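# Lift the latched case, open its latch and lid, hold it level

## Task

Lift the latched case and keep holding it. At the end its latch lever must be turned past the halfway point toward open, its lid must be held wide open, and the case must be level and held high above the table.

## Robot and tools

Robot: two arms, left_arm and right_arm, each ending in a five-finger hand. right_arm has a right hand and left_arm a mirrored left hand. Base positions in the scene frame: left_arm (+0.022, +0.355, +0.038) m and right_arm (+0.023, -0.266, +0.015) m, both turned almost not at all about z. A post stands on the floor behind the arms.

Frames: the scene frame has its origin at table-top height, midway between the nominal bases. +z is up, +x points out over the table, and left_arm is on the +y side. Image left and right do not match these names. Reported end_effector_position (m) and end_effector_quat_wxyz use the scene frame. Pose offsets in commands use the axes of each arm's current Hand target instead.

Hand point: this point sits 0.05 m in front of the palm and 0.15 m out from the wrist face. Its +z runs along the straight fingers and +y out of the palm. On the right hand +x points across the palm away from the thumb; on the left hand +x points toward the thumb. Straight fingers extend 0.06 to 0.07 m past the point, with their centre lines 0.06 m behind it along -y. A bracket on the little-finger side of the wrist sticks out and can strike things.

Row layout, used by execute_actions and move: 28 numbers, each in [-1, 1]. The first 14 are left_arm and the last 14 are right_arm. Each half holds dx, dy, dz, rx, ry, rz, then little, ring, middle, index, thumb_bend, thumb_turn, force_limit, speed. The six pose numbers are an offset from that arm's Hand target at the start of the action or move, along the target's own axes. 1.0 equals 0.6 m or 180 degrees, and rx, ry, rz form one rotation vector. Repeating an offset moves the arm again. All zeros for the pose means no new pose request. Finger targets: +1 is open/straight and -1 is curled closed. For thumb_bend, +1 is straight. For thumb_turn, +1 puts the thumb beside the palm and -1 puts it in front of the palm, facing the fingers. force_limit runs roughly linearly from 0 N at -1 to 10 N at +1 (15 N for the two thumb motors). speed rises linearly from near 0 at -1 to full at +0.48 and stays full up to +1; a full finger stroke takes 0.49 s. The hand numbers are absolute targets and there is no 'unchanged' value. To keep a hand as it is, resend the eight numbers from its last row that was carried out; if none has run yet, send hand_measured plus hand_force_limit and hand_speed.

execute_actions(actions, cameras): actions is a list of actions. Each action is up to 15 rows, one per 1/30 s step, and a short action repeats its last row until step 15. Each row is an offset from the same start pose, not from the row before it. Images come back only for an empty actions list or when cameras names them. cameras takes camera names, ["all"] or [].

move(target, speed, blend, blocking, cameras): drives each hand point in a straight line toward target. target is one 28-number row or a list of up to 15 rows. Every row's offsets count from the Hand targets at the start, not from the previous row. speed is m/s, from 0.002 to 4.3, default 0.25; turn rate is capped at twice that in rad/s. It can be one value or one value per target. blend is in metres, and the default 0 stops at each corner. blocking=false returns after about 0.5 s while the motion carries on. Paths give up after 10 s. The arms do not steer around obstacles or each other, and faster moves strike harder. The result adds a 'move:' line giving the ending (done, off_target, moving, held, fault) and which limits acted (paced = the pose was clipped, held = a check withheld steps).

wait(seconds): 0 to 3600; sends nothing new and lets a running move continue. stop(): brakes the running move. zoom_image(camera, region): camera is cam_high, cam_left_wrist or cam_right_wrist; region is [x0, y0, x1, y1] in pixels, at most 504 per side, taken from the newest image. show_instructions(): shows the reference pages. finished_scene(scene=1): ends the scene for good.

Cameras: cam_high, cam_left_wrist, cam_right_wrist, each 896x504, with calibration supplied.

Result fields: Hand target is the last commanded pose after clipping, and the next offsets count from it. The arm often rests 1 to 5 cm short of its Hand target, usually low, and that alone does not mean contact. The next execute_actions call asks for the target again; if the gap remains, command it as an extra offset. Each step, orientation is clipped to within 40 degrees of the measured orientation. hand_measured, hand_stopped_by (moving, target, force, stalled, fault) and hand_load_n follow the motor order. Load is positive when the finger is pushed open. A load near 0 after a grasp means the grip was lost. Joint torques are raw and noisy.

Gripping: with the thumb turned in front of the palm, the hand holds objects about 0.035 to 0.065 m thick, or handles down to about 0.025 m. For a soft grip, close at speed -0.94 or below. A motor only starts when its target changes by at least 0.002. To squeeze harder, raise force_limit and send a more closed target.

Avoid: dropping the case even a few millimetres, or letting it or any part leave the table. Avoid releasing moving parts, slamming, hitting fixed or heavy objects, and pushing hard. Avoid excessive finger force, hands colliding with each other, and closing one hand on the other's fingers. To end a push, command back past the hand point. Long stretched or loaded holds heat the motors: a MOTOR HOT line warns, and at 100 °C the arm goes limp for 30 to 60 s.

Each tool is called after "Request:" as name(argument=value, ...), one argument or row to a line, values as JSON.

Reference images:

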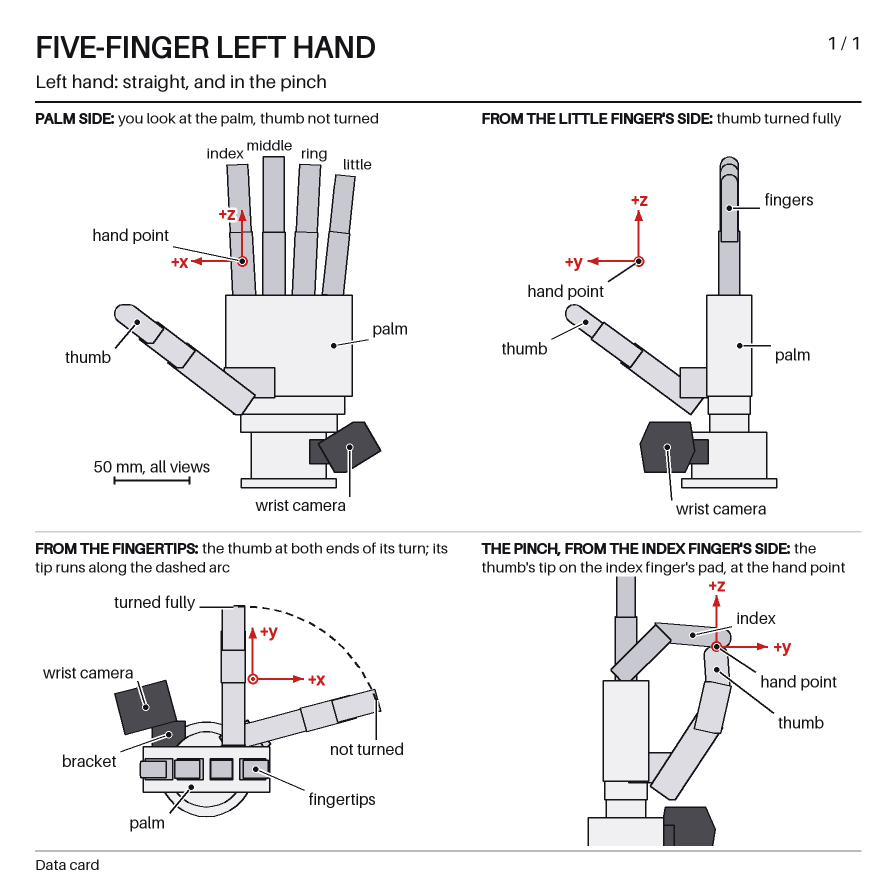

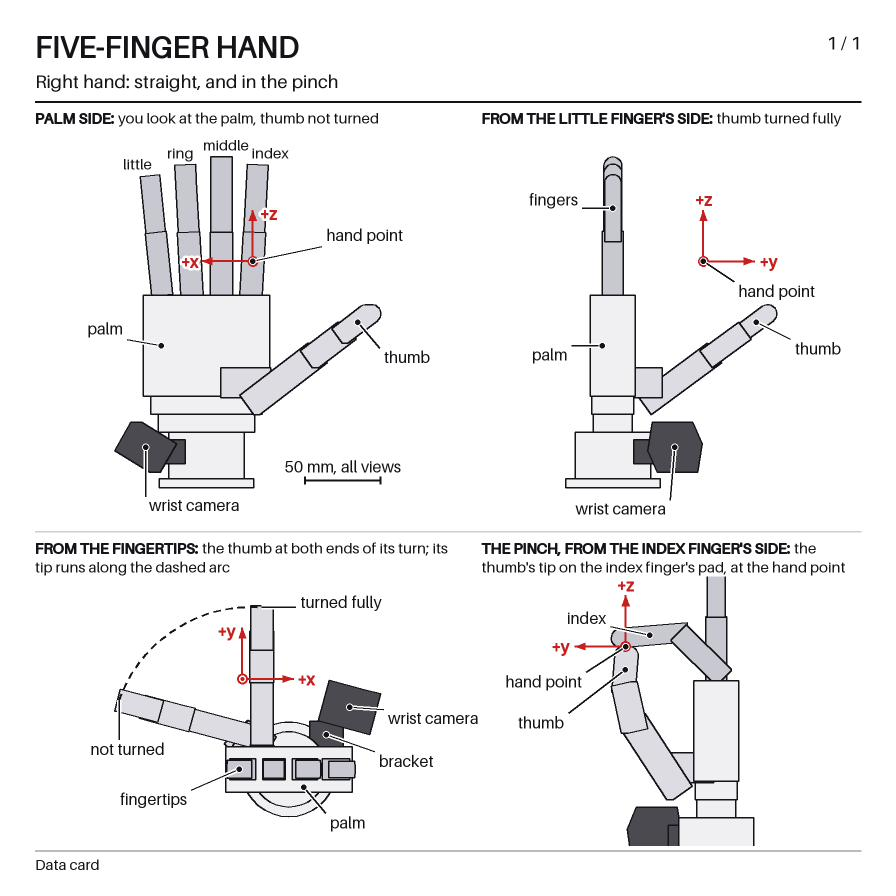

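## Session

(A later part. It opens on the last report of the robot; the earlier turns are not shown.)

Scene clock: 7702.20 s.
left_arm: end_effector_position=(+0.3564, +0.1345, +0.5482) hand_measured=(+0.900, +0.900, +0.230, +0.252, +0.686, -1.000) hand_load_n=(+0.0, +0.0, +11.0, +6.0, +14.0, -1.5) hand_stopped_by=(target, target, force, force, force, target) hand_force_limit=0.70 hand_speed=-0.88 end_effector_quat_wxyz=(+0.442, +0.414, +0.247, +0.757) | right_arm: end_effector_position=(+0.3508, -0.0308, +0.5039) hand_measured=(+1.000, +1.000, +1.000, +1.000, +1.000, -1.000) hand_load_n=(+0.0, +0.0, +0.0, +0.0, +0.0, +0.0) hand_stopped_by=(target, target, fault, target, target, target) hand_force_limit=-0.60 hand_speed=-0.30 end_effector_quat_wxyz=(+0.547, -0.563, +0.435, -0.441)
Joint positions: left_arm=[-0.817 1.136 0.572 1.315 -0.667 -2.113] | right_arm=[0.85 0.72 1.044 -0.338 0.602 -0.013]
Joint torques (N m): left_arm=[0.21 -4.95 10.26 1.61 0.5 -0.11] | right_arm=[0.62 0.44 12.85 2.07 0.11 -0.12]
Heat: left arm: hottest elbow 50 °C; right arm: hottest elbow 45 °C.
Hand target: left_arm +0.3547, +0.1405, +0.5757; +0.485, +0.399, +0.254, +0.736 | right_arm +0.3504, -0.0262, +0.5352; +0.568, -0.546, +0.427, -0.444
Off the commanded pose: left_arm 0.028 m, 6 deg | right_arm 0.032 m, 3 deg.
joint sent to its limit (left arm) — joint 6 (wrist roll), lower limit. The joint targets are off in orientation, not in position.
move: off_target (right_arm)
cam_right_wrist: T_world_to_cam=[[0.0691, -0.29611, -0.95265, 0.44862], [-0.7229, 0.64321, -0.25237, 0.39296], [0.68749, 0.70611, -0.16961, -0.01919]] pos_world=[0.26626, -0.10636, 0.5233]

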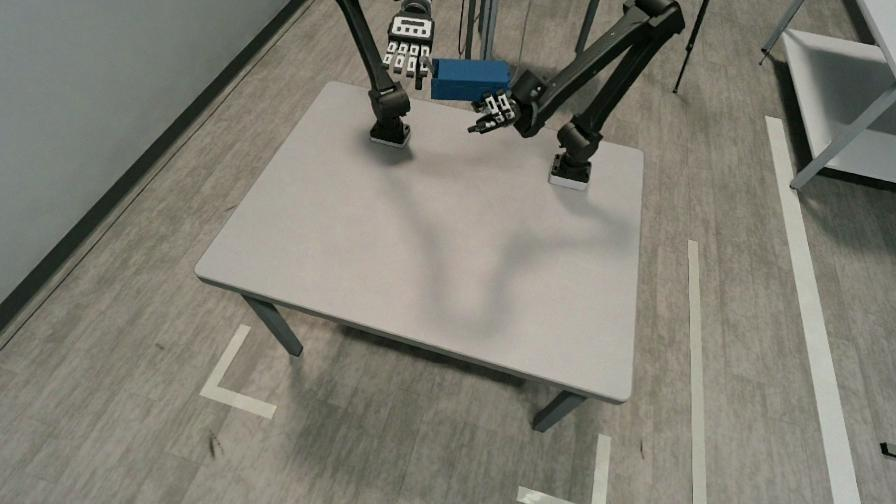

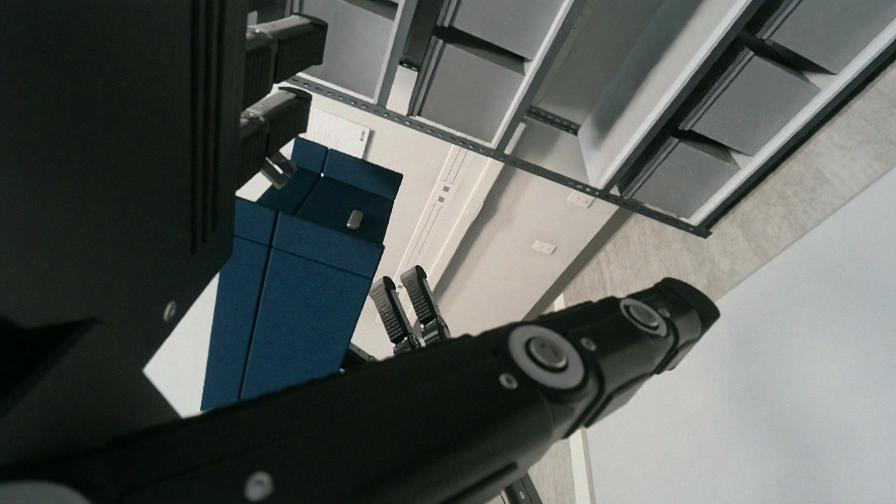

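Request:
move(
  target=[0,0,0,0,0,0,0.9,0.9,-0.6,-0.6,0.2,-1,0.7,-0.88, -0.0045,-0.0333,0.0017,0,0,0,1,1,1,1,1,-1,-0.6,-0.3],
  speed=0.03,
  cameras=["cam_high","cam_right_wrist","cam_left_wrist"],
)

Request:
zoom_image(
  camera="cam_high",
  region=[380, 30, 470, 110],
)

Request:
zoom_image(
  camera="cam_right_wrist",
  region=[200, 0, 450, 250],
)

Scene clock: 7719.67 s.
left_arm: end_effector_position=(+0.3565, +0.1350, +0.5481) hand_measured=(+0.900, +0.900, +0.230, +0.252, +0.686, -1.000) hand_load_n=(+0.0, +0.0, +11.0, +6.5, +14.5, -1.5) hand_stopped_by=(target, target, force, force, force, target) hand_force_limit=0.70 hand_speed=-0.88 end_effector_quat_wxyz=(+0.442, +0.414, +0.248, +0.756) | right_arm: end_effector_position=(+0.3539, -0.0263, +0.5294) hand_measured=(+1.000, +1.000, +1.000, +1.000, +1.000, -1.000) hand_load_n=(+0.0, +0.0, +0.0, -0.5, +0.0, +0.0) hand_stopped_by=(target, target, fault, target, target, target) hand_force_limit=-0.60 hand_speed=-0.30 end_effector_quat_wxyz=(+0.556, -0.553, +0.434, -0.443)
Joint positions: left_arm=[-0.817 1.136 0.572 1.315 -0.669 -2.116] | right_arm=[0.857 0.747 1.104 -0.343 0.612 -0.015]
Joint torques (N m): left_arm=[0.21 -4.89 10.26 1.58 0.56 -0.07] | right_arm=[0.79 0.38 13.04 0.88 0.02 -0.12]
Heat: left arm: hottest elbow 51 °C; right arm: hottest elbow 47 °C.
Hand target: left_arm +0.3546, +0.1405, +0.5757; +0.485, +0.399, +0.254, +0.736 | right_arm +0.3500, -0.0237, +0.5553; +0.568, -0.546, +0.427, -0.444
Off the commanded pose: left_arm 0.028 m, 6 deg | right_arm 0.026 m, 2 deg.
joint sent to its limit (left arm) — joint 6 (wrist roll), lower limit. The joint targets are off in orientation, not in position.
move: off_target (right_arm)
cam_left_wrist: T_world_to_cam=[[0.3961, 0.64936, -0.64919, 0.11876], [-0.75898, 0.62945, 0.16653, 0.09118], [0.51677, 0.42676, 0.74217, -0.53596]] pos_world=[0.29913, 0.09422, 0.45969]
cam_right_wrist: T_world_to_cam=[[0.08685, -0.27814, -0.95661, 0.47034], [-0.7157, 0.65053, -0.25412, 0.39737], [0.69299, 0.70671, -0.14257, -0.03651]] pos_world=[0.26885, -0.10188, 0.5457]

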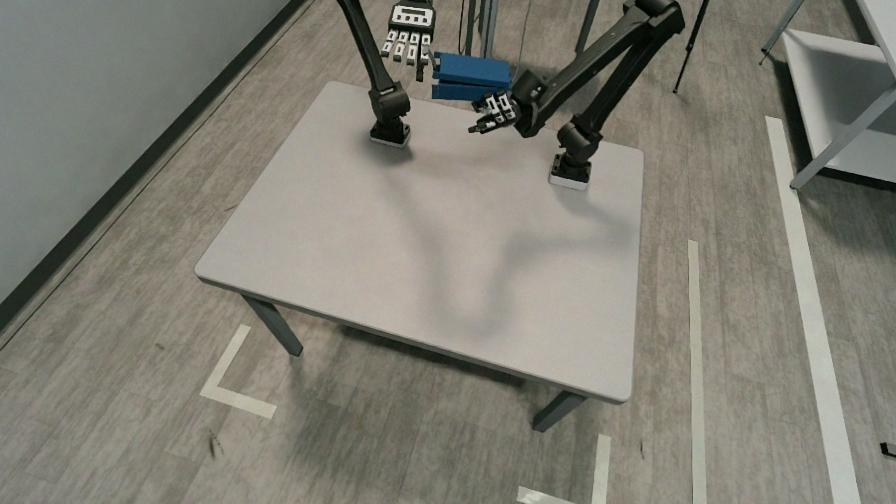

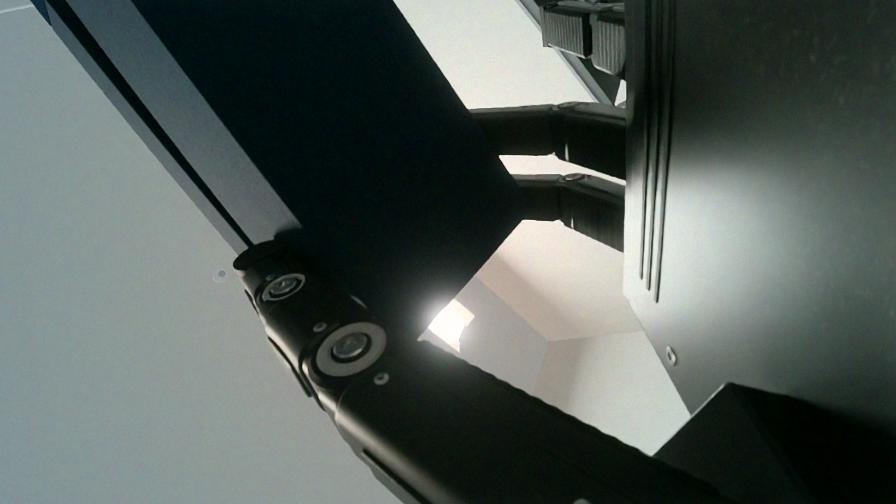

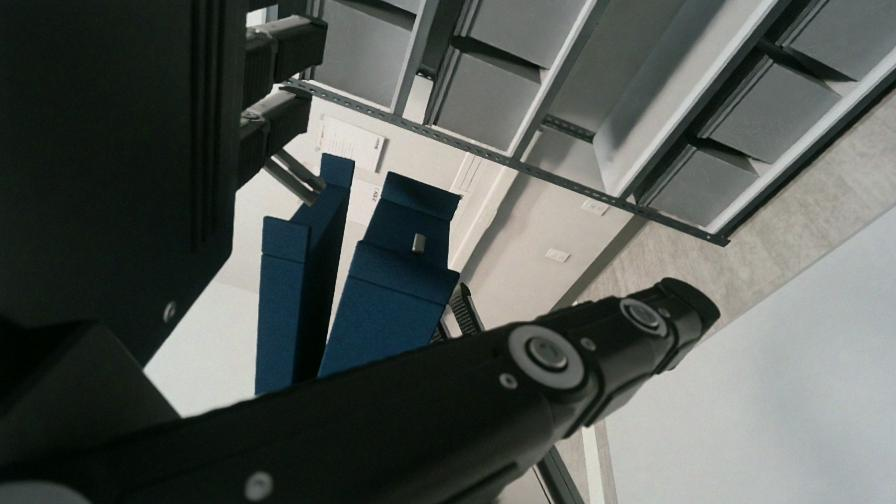

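Scaled by 5.600 from the camera's image (finer frame: 1280x720).

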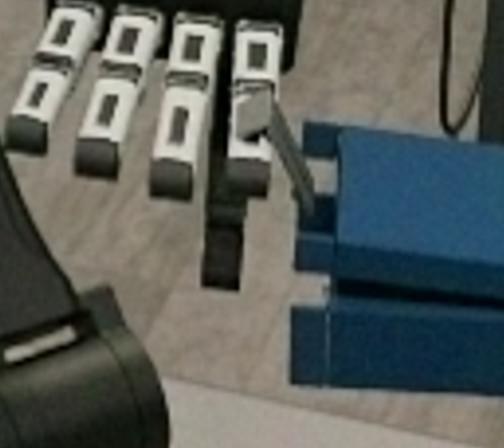

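Scaled by 2.016 from the camera's image (finer frame: 1280x720).

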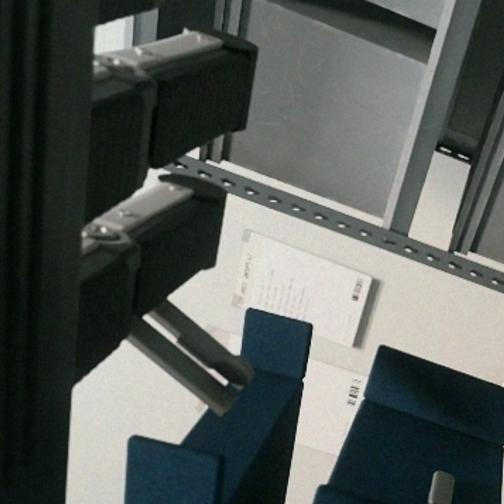

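Request:
move(
  target=[0,0,0,0,0,0,0.9,0.9,-0.6,-0.6,0.2,-1,0.7,-0.88, -0.0202,-0.0613,-0.0012,0,0,0,1,1,1,1,1,-1,-0.6,-0.3],
  speed=0.03,
  cameras=["cam_high","cam_right_wrist"],
)

Request:
zoom_image(
  camera="cam_high",
  region=[380, 20, 520, 120],
)

Request:
zoom_image(
  camera="cam_right_wrist",
  region=[200, 0, 450, 250],
)

Scene clock: 7731.67 s.
left_arm: end_effector_position=(+0.3565, +0.1350, +0.5481) hand_measured=(+0.900, +0.900, +0.230, +0.252, +0.686, -1.000) hand_load_n=(+0.0, +0.0, +10.5, +6.0, +14.5, -1.5) hand_stopped_by=(target, target, force, force, force, target) hand_force_limit=0.70 hand_speed=-0.88 end_effector_quat_wxyz=(+0.443, +0.414, +0.248, +0.756) | right_arm: end_effector_position=(+0.3499, -0.0131, +0.5656) hand_measured=(+1.000, +1.000, +1.000, +1.000, +1.000, -1.000) hand_load_n=(+0.0, -0.5, +0.0, -0.5, +0.0, +0.0) hand_stopped_by=(target, target, fault, target, target, target) hand_force_limit=-0.60 hand_speed=-0.30 end_effector_quat_wxyz=(+0.555, -0.554, +0.433, -0.443)
Joint positions: left_arm=[-0.817 1.136 0.572 1.315 -0.669 -2.116] | right_arm=[0.907 0.803 1.229 -0.413 0.661 -0.018]
Joint torques (N m): left_arm=[0.62 -5.3 10.21 1.62 0.56 -0.06] | right_arm=[0.73 -0.15 12.9 0.99 0.08 -0.11]
Heat: left arm: hottest elbow 51 °C; right arm: hottest elbow 47 °C.
Hand target: left_arm +0.3546, +0.1405, +0.5757; +0.485, +0.399, +0.254, +0.736 | right_arm +0.3449, -0.0123, +0.5919; +0.568, -0.546, +0.427, -0.444
Off the commanded pose: left_arm 0.028 m, 6 deg | right_arm 0.027 m, 2 deg.
joint sent to its limit (left arm) — joint 6 (wrist roll), lower limit. The joint targets are off in orientation, not in position.
move: off_target (right_arm)
cam_right_wrist: T_world_to_cam=[[0.0869, -0.28161, -0.95559, 0.50832], [-0.71703, 0.64823, -0.25624, 0.39671], [0.6916, 0.70745, -0.14559, -0.03567]] pos_world=[0.26495, -0.08878, 0.5822]

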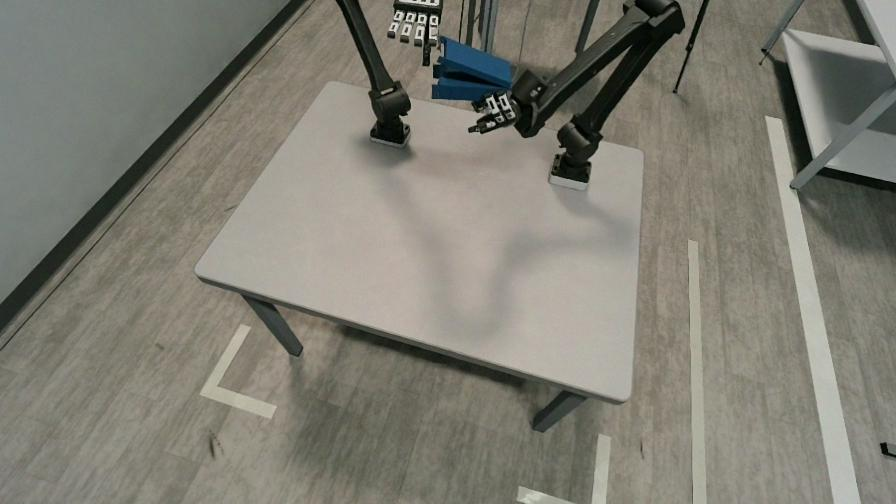

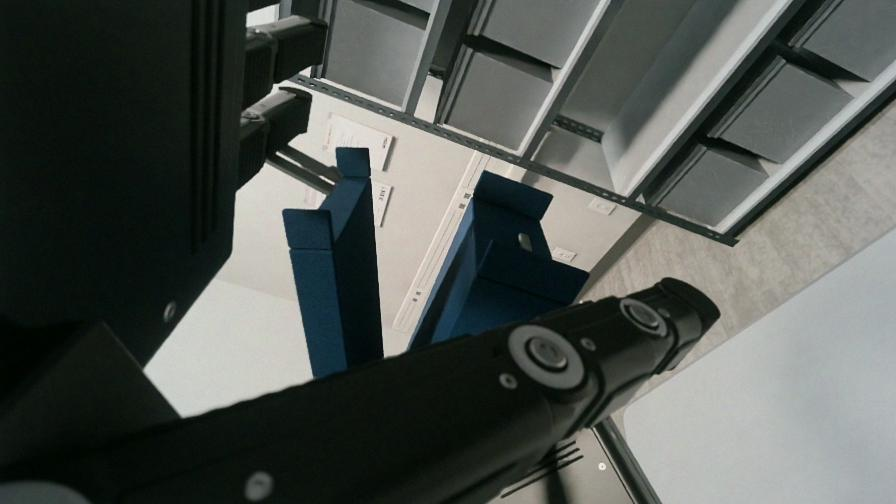

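Scaled by 3.600 from the camera's image (finer frame: 1280x720).

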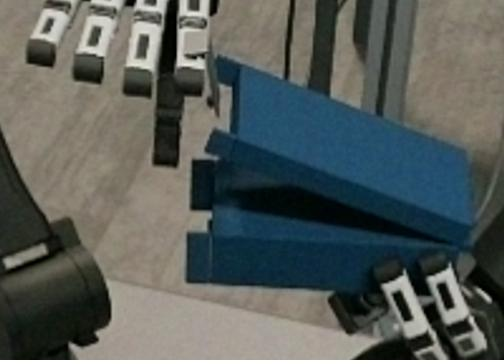

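Scaled by 2.016 from the camera's image (finer frame: 1280x720).

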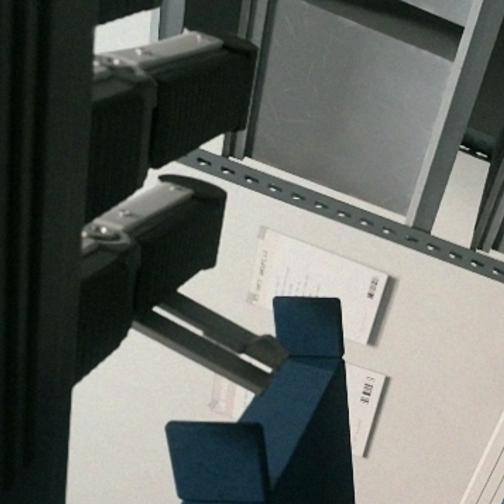

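Request:
move(
  target=[0,0,0,0,0,0,0.9,0.9,-0.6,-0.6,0.2,-1,0.7,-0.88, -0.0362,-0.0543,0,0,0,0,1,1,1,1,1,-1,-0.6,-0.3],
  speed=0.035,
  cameras=["cam_high","cam_right_wrist"],
)

Request:
zoom_image(
  camera="cam_high",
  region=[380, 0, 520, 120],
)

Request:
zoom_image(
  camera="cam_right_wrist",
  region=[200, 0, 450, 250],
)

Scene clock: 7743.27 s.
left_arm: end_effector_position=(+0.3565, +0.1350, +0.5481) hand_measured=(+0.900, +0.900, +0.230, +0.252, +0.686, -1.000) hand_load_n=(+0.0, +0.0, +11.0, +6.5, +14.5, -1.5) hand_stopped_by=(target, target, force, force, force, target) hand_force_limit=0.70 hand_speed=-0.88 end_effector_quat_wxyz=(+0.443, +0.414, +0.248, +0.756) | right_arm: end_effector_position=(+0.3441, +0.0091, +0.5979) hand_measured=(+1.000, +1.000, +1.000, +1.000, +1.000, -1.000) hand_load_n=(+0.0, +0.0, +0.0, -1.0, +0.0, +0.0) hand_stopped_by=(target, target, fault, target, target, target) hand_force_limit=-0.60 hand_speed=-0.30 end_effector_quat_wxyz=(+0.554, -0.556, +0.432, -0.445)
Joint positions: left_arm=[-0.817 1.136 0.572 1.315 -0.669 -2.116] | right_arm=[0.983 0.874 1.352 -0.465 0.736 -0.025]
Joint torques (N m): left_arm=[0.09 -4.95 10.28 1.62 0.55 -0.08] | right_arm=[0.73 -0.85 12.71 0.92 0.08 -0.11]
Heat: left arm: hottest elbow 51 °C; right arm: hottest elbow 48 °C.
Hand target: left_arm +0.3546, +0.1405, +0.5757; +0.485, +0.399, +0.254, +0.736 | right_arm +0.3385, +0.0085, +0.6244; +0.568, -0.546, +0.427, -0.444
Off the commanded pose: left_arm 0.028 m, 6 deg | right_arm 0.027 m, 2 deg.
joint sent to its limit (left arm) — joint 6 (wrist roll), lower limit. The joint targets are off in orientation, not in position.
move: off_target (right_arm)
cam_right_wrist: T_world_to_cam=[[0.0879, -0.28643, -0.95406, 0.54471], [-0.71729, 0.64639, -0.26015, 0.38885], [0.69121, 0.7072, -0.14863, -0.04066]] pos_world=[0.25914, -0.06657, 0.6148]

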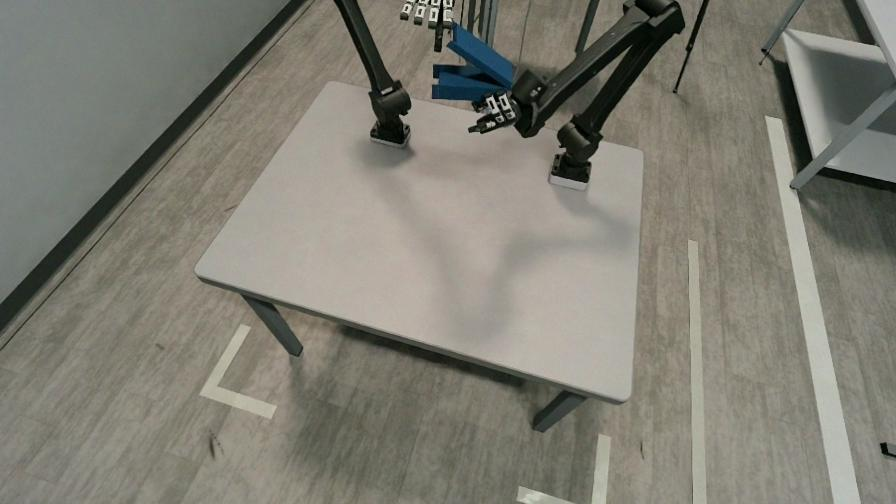

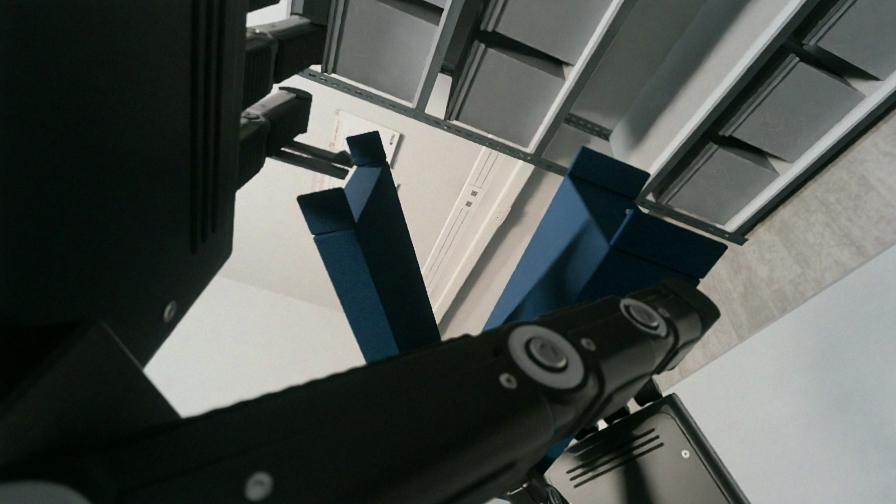

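Scaled by 3.600 from the camera's image (finer frame: 1280x720).

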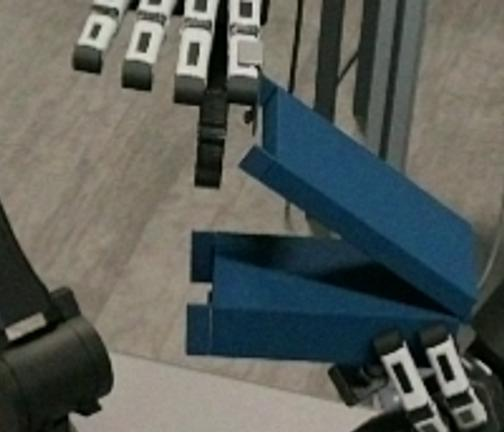

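Scaled by 2.016 from the camera's image (finer frame: 1280x720).

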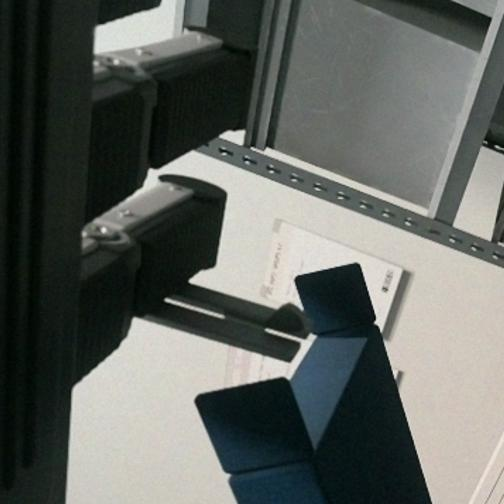

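Request:
move(
  target=[0,0,0,0,0,0,0.9,0.9,-0.6,-0.6,0.2,-1,0.7,-0.88, -0.0498,-0.0443,-0.0013,0,0,0,1,1,1,1,-0.9,-1,-0.6,-0.3],
  speed=0.035,
  cameras=["cam_high","cam_right_wrist"],
)

Request:
zoom_image(
  camera="cam_high",
  region=[380, 0, 540, 120],
)

Request:
zoom_image(
  camera="cam_right_wrist",
  region=[200, 0, 450, 250],
)

Scene clock: 7756.53 s.
left_arm: end_effector_position=(+0.3565, +0.1351, +0.5481) hand_measured=(+0.900, +0.900, +0.230, +0.252, +0.686, -1.000) hand_load_n=(+0.0, +0.0, +11.0, +6.0, +14.5, -1.5) hand_stopped_by=(target, target, force, force, force, target) hand_force_limit=0.70 hand_speed=-0.88 end_effector_quat_wxyz=(+0.443, +0.413, +0.248, +0.756) | right_arm: end_effector_position=(+0.3358, +0.0383, +0.6243) hand_measured=(+1.000, +1.000, +1.000, +1.000, -0.900, -1.000) hand_load_n=(+0.0, +0.0, +0.0, -1.0, +0.0, +0.0) hand_stopped_by=(target, target, fault, target, target, target) hand_force_limit=-0.60 hand_speed=-0.30 end_effector_quat_wxyz=(+0.553, -0.557, +0.430, -0.447)
Joint positions: left_arm=[-0.817 1.136 0.572 1.315 -0.669 -2.117] | right_arm=[1.073 0.954 1.468 -0.498 0.827 -0.033]
Joint torques (N m): left_arm=[0.44 -5.01 10.25 1.65 0.55 -0.07] | right_arm=[0.73 -1.73 12.6 0.88 0.06 -0.09]
Heat: left arm: hottest elbow 51 °C; right arm: hottest elbow 48 °C.
Hand target: left_arm +0.3546, +0.1405, +0.5757; +0.485, +0.399, +0.254, +0.736 | right_arm +0.3295, +0.0368, +0.6511; +0.568, -0.546, +0.427, -0.444
Off the commanded pose: left_arm 0.028 m, 6 deg | right_arm 0.027 m, 2 deg.
joint sent to its limit (left arm) — joint 6 (wrist roll), lower limit. The joint targets are off in orientation, not in position.
move: off_target (right_arm)
cam_right_wrist: T_world_to_cam=[[0.08952, -0.29176, -0.95229, 0.5775], [-0.71595, 0.64583, -0.26517, 0.3736], [0.69239, 0.70553, -0.15107, -0.05049]] pos_world=[0.25074, -0.03717, 0.64139]

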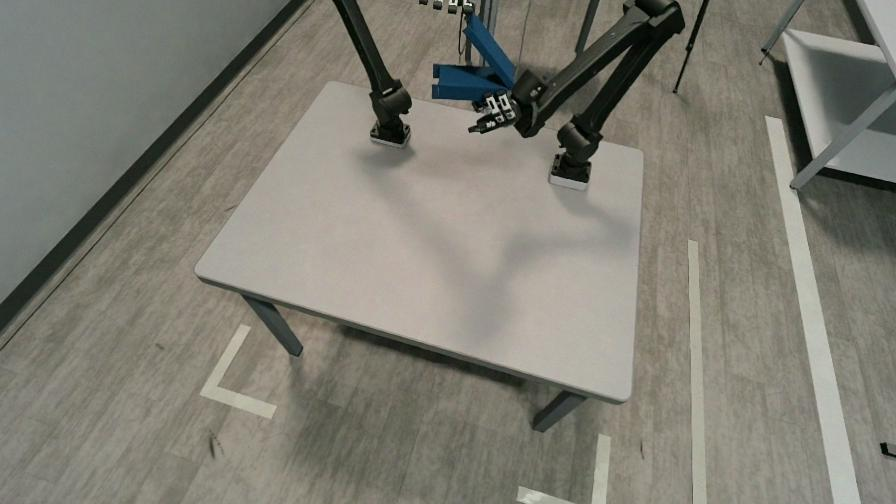

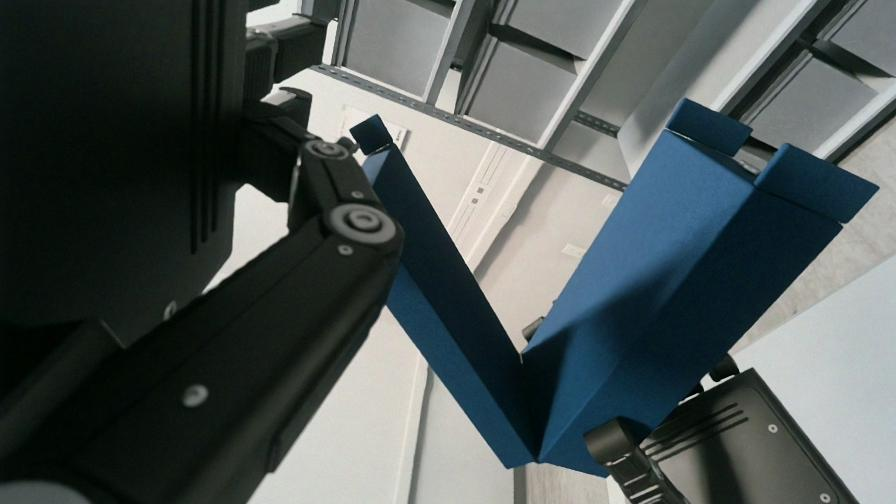

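Scaled by 3.150 from the camera's image (finer frame: 1280x720).

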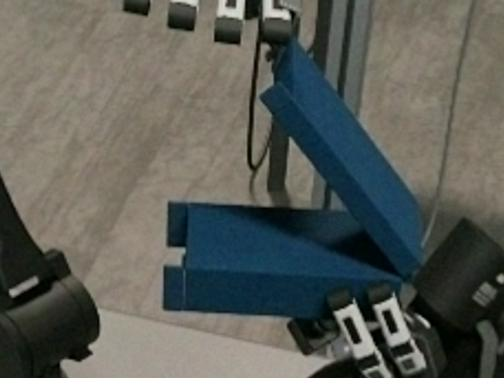

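Scaled by 2.016 from the camera's image (finer frame: 1280x720).

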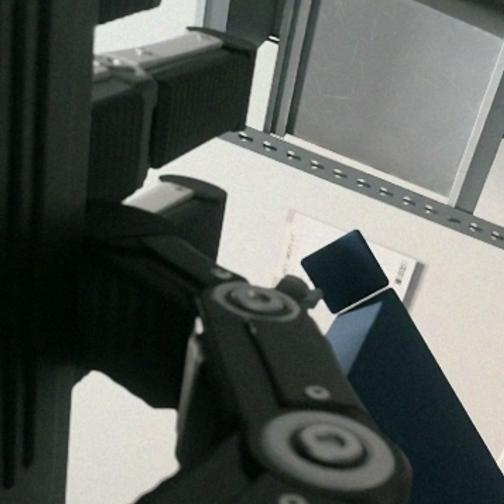

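Request:
move(
  target=[
    [0,0,0,0,0,0,0.9,0.9,-0.6,-0.6,0.2,-1,0.7,-0.88, -0.0585,-0.0292,-0.0015,0,0,0,1,1,1,1,-0.9,-1,-0.6,-0.3],
    [0,0,0,0,0,0,0.9,0.9,-0.6,-0.6,0.2,-1,0.7,-0.88, -0.1017,-0.039,-0.0017,0,0,0,1,1,1,1,-0.9,-1,-0.6,-0.3],
  ],
  speed=0.035,
  blend=0.01,
  cameras=["cam_high","cam_right_wrist"],
)

Request:
zoom_image(
  camera="cam_high",
  region=[400, 0, 560, 120],
)

Request:
zoom_image(
  camera="cam_right_wrist",
  region=[200, 0, 600, 400],
)

Scene clock: 7773.63 s.
left_arm: end_effector_position=(+0.3561, +0.1357, +0.5487) hand_measured=(+0.900, +0.900, +0.230, +0.252, +0.686, -1.000) hand_load_n=(+0.5, +0.0, +11.0, +6.5, +14.5, -1.0) hand_stopped_by=(target, target, force, force, force, target) hand_force_limit=0.70 hand_speed=-0.88 end_effector_quat_wxyz=(+0.445, +0.412, +0.249, +0.755) | right_arm: end_effector_position=(+0.3193, +0.0958, +0.6488) hand_measured=(+1.000, +1.000, +1.000, +1.000, -0.900, -1.000) hand_load_n=(+0.0, +0.0, +0.0, -1.5, +0.5, +0.0) hand_stopped_by=(target, target, fault, target, target, target) hand_force_limit=-0.60 hand_speed=-0.30 end_effector_quat_wxyz=(+0.552, -0.556, +0.429, -0.450)
Joint positions: left_arm=[-0.817 1.134 0.572 1.315 -0.669 -2.12] | right_arm=[1.213 1.089 1.618 -0.505 0.969 -0.046]
Joint torques (N m): left_arm=[0.15 -4.78 10.33 1.54 0.56 -0.03] | right_arm=[0.85 -3.19 12.36 1.03 -0.05 -0.11]
Heat: left arm: hottest elbow 51 °C; right arm: hottest elbow 47 °C.
Hand target: left_arm +0.3546, +0.1405, +0.5757; +0.485, +0.399, +0.254, +0.736 | right_arm +0.3128, +0.0957, +0.6745; +0.568, -0.546, +0.427, -0.444
Off the commanded pose: left_arm 0.027 m, 5 deg | right_arm 0.026 m, 2 deg.
joint sent to its limit (left arm) — joint 6 (wrist roll), lower limit. The joint targets are off in orientation, not in position.
move: off_target (right_arm)
cam_right_wrist: T_world_to_cam=[[0.09233, -0.29672, -0.95049, 0.61756], [-0.71317, 0.64645, -0.27108, 0.33404], [0.69488, 0.70289, -0.15193, -0.07603]] pos_world=[0.23404, 0.02074, 0.66599]

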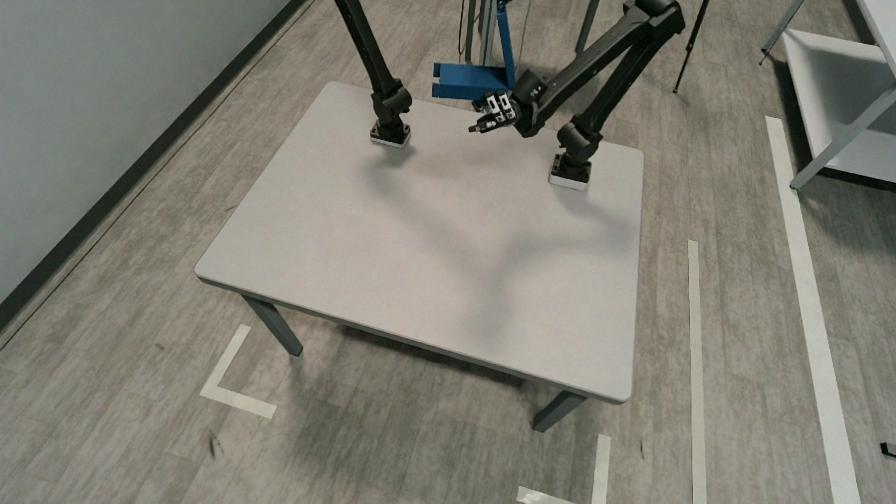

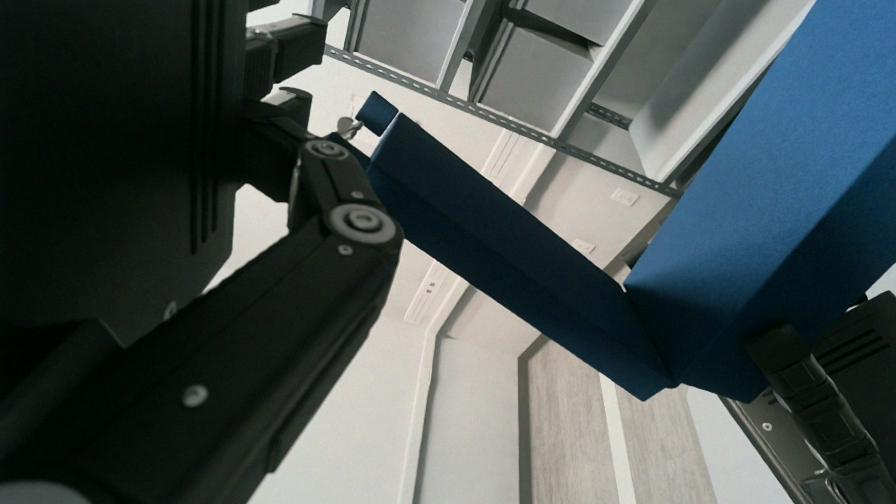

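Scaled by 3.150 from the camera's image (finer frame: 1280x720).

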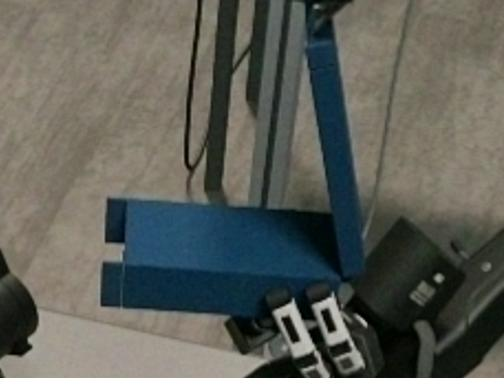

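Scaled by 1.260 from the camera's image (finer frame: 1280x720).

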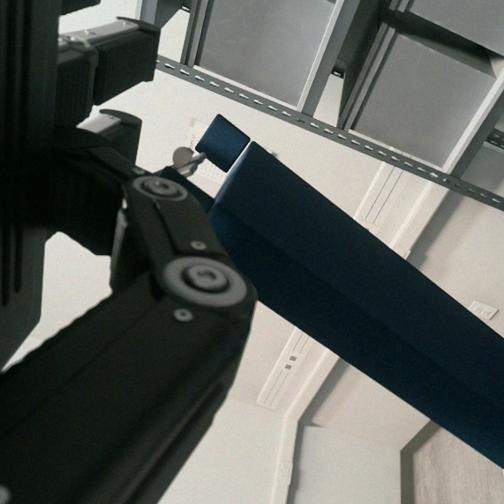

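Request:
zoom_image(
  camera="cam_high",
  region=[425, 55, 525, 115],
)

Scaled by 5.040 from the camera's image (finer frame: 1280x720).

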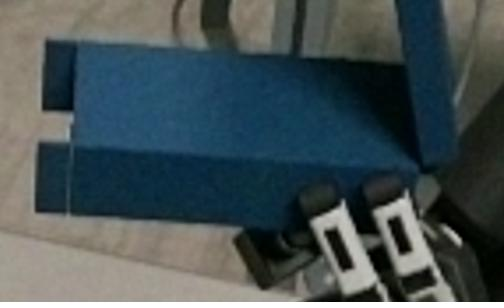

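Request:
finished_scene(
)

The scene is finished: the task was done.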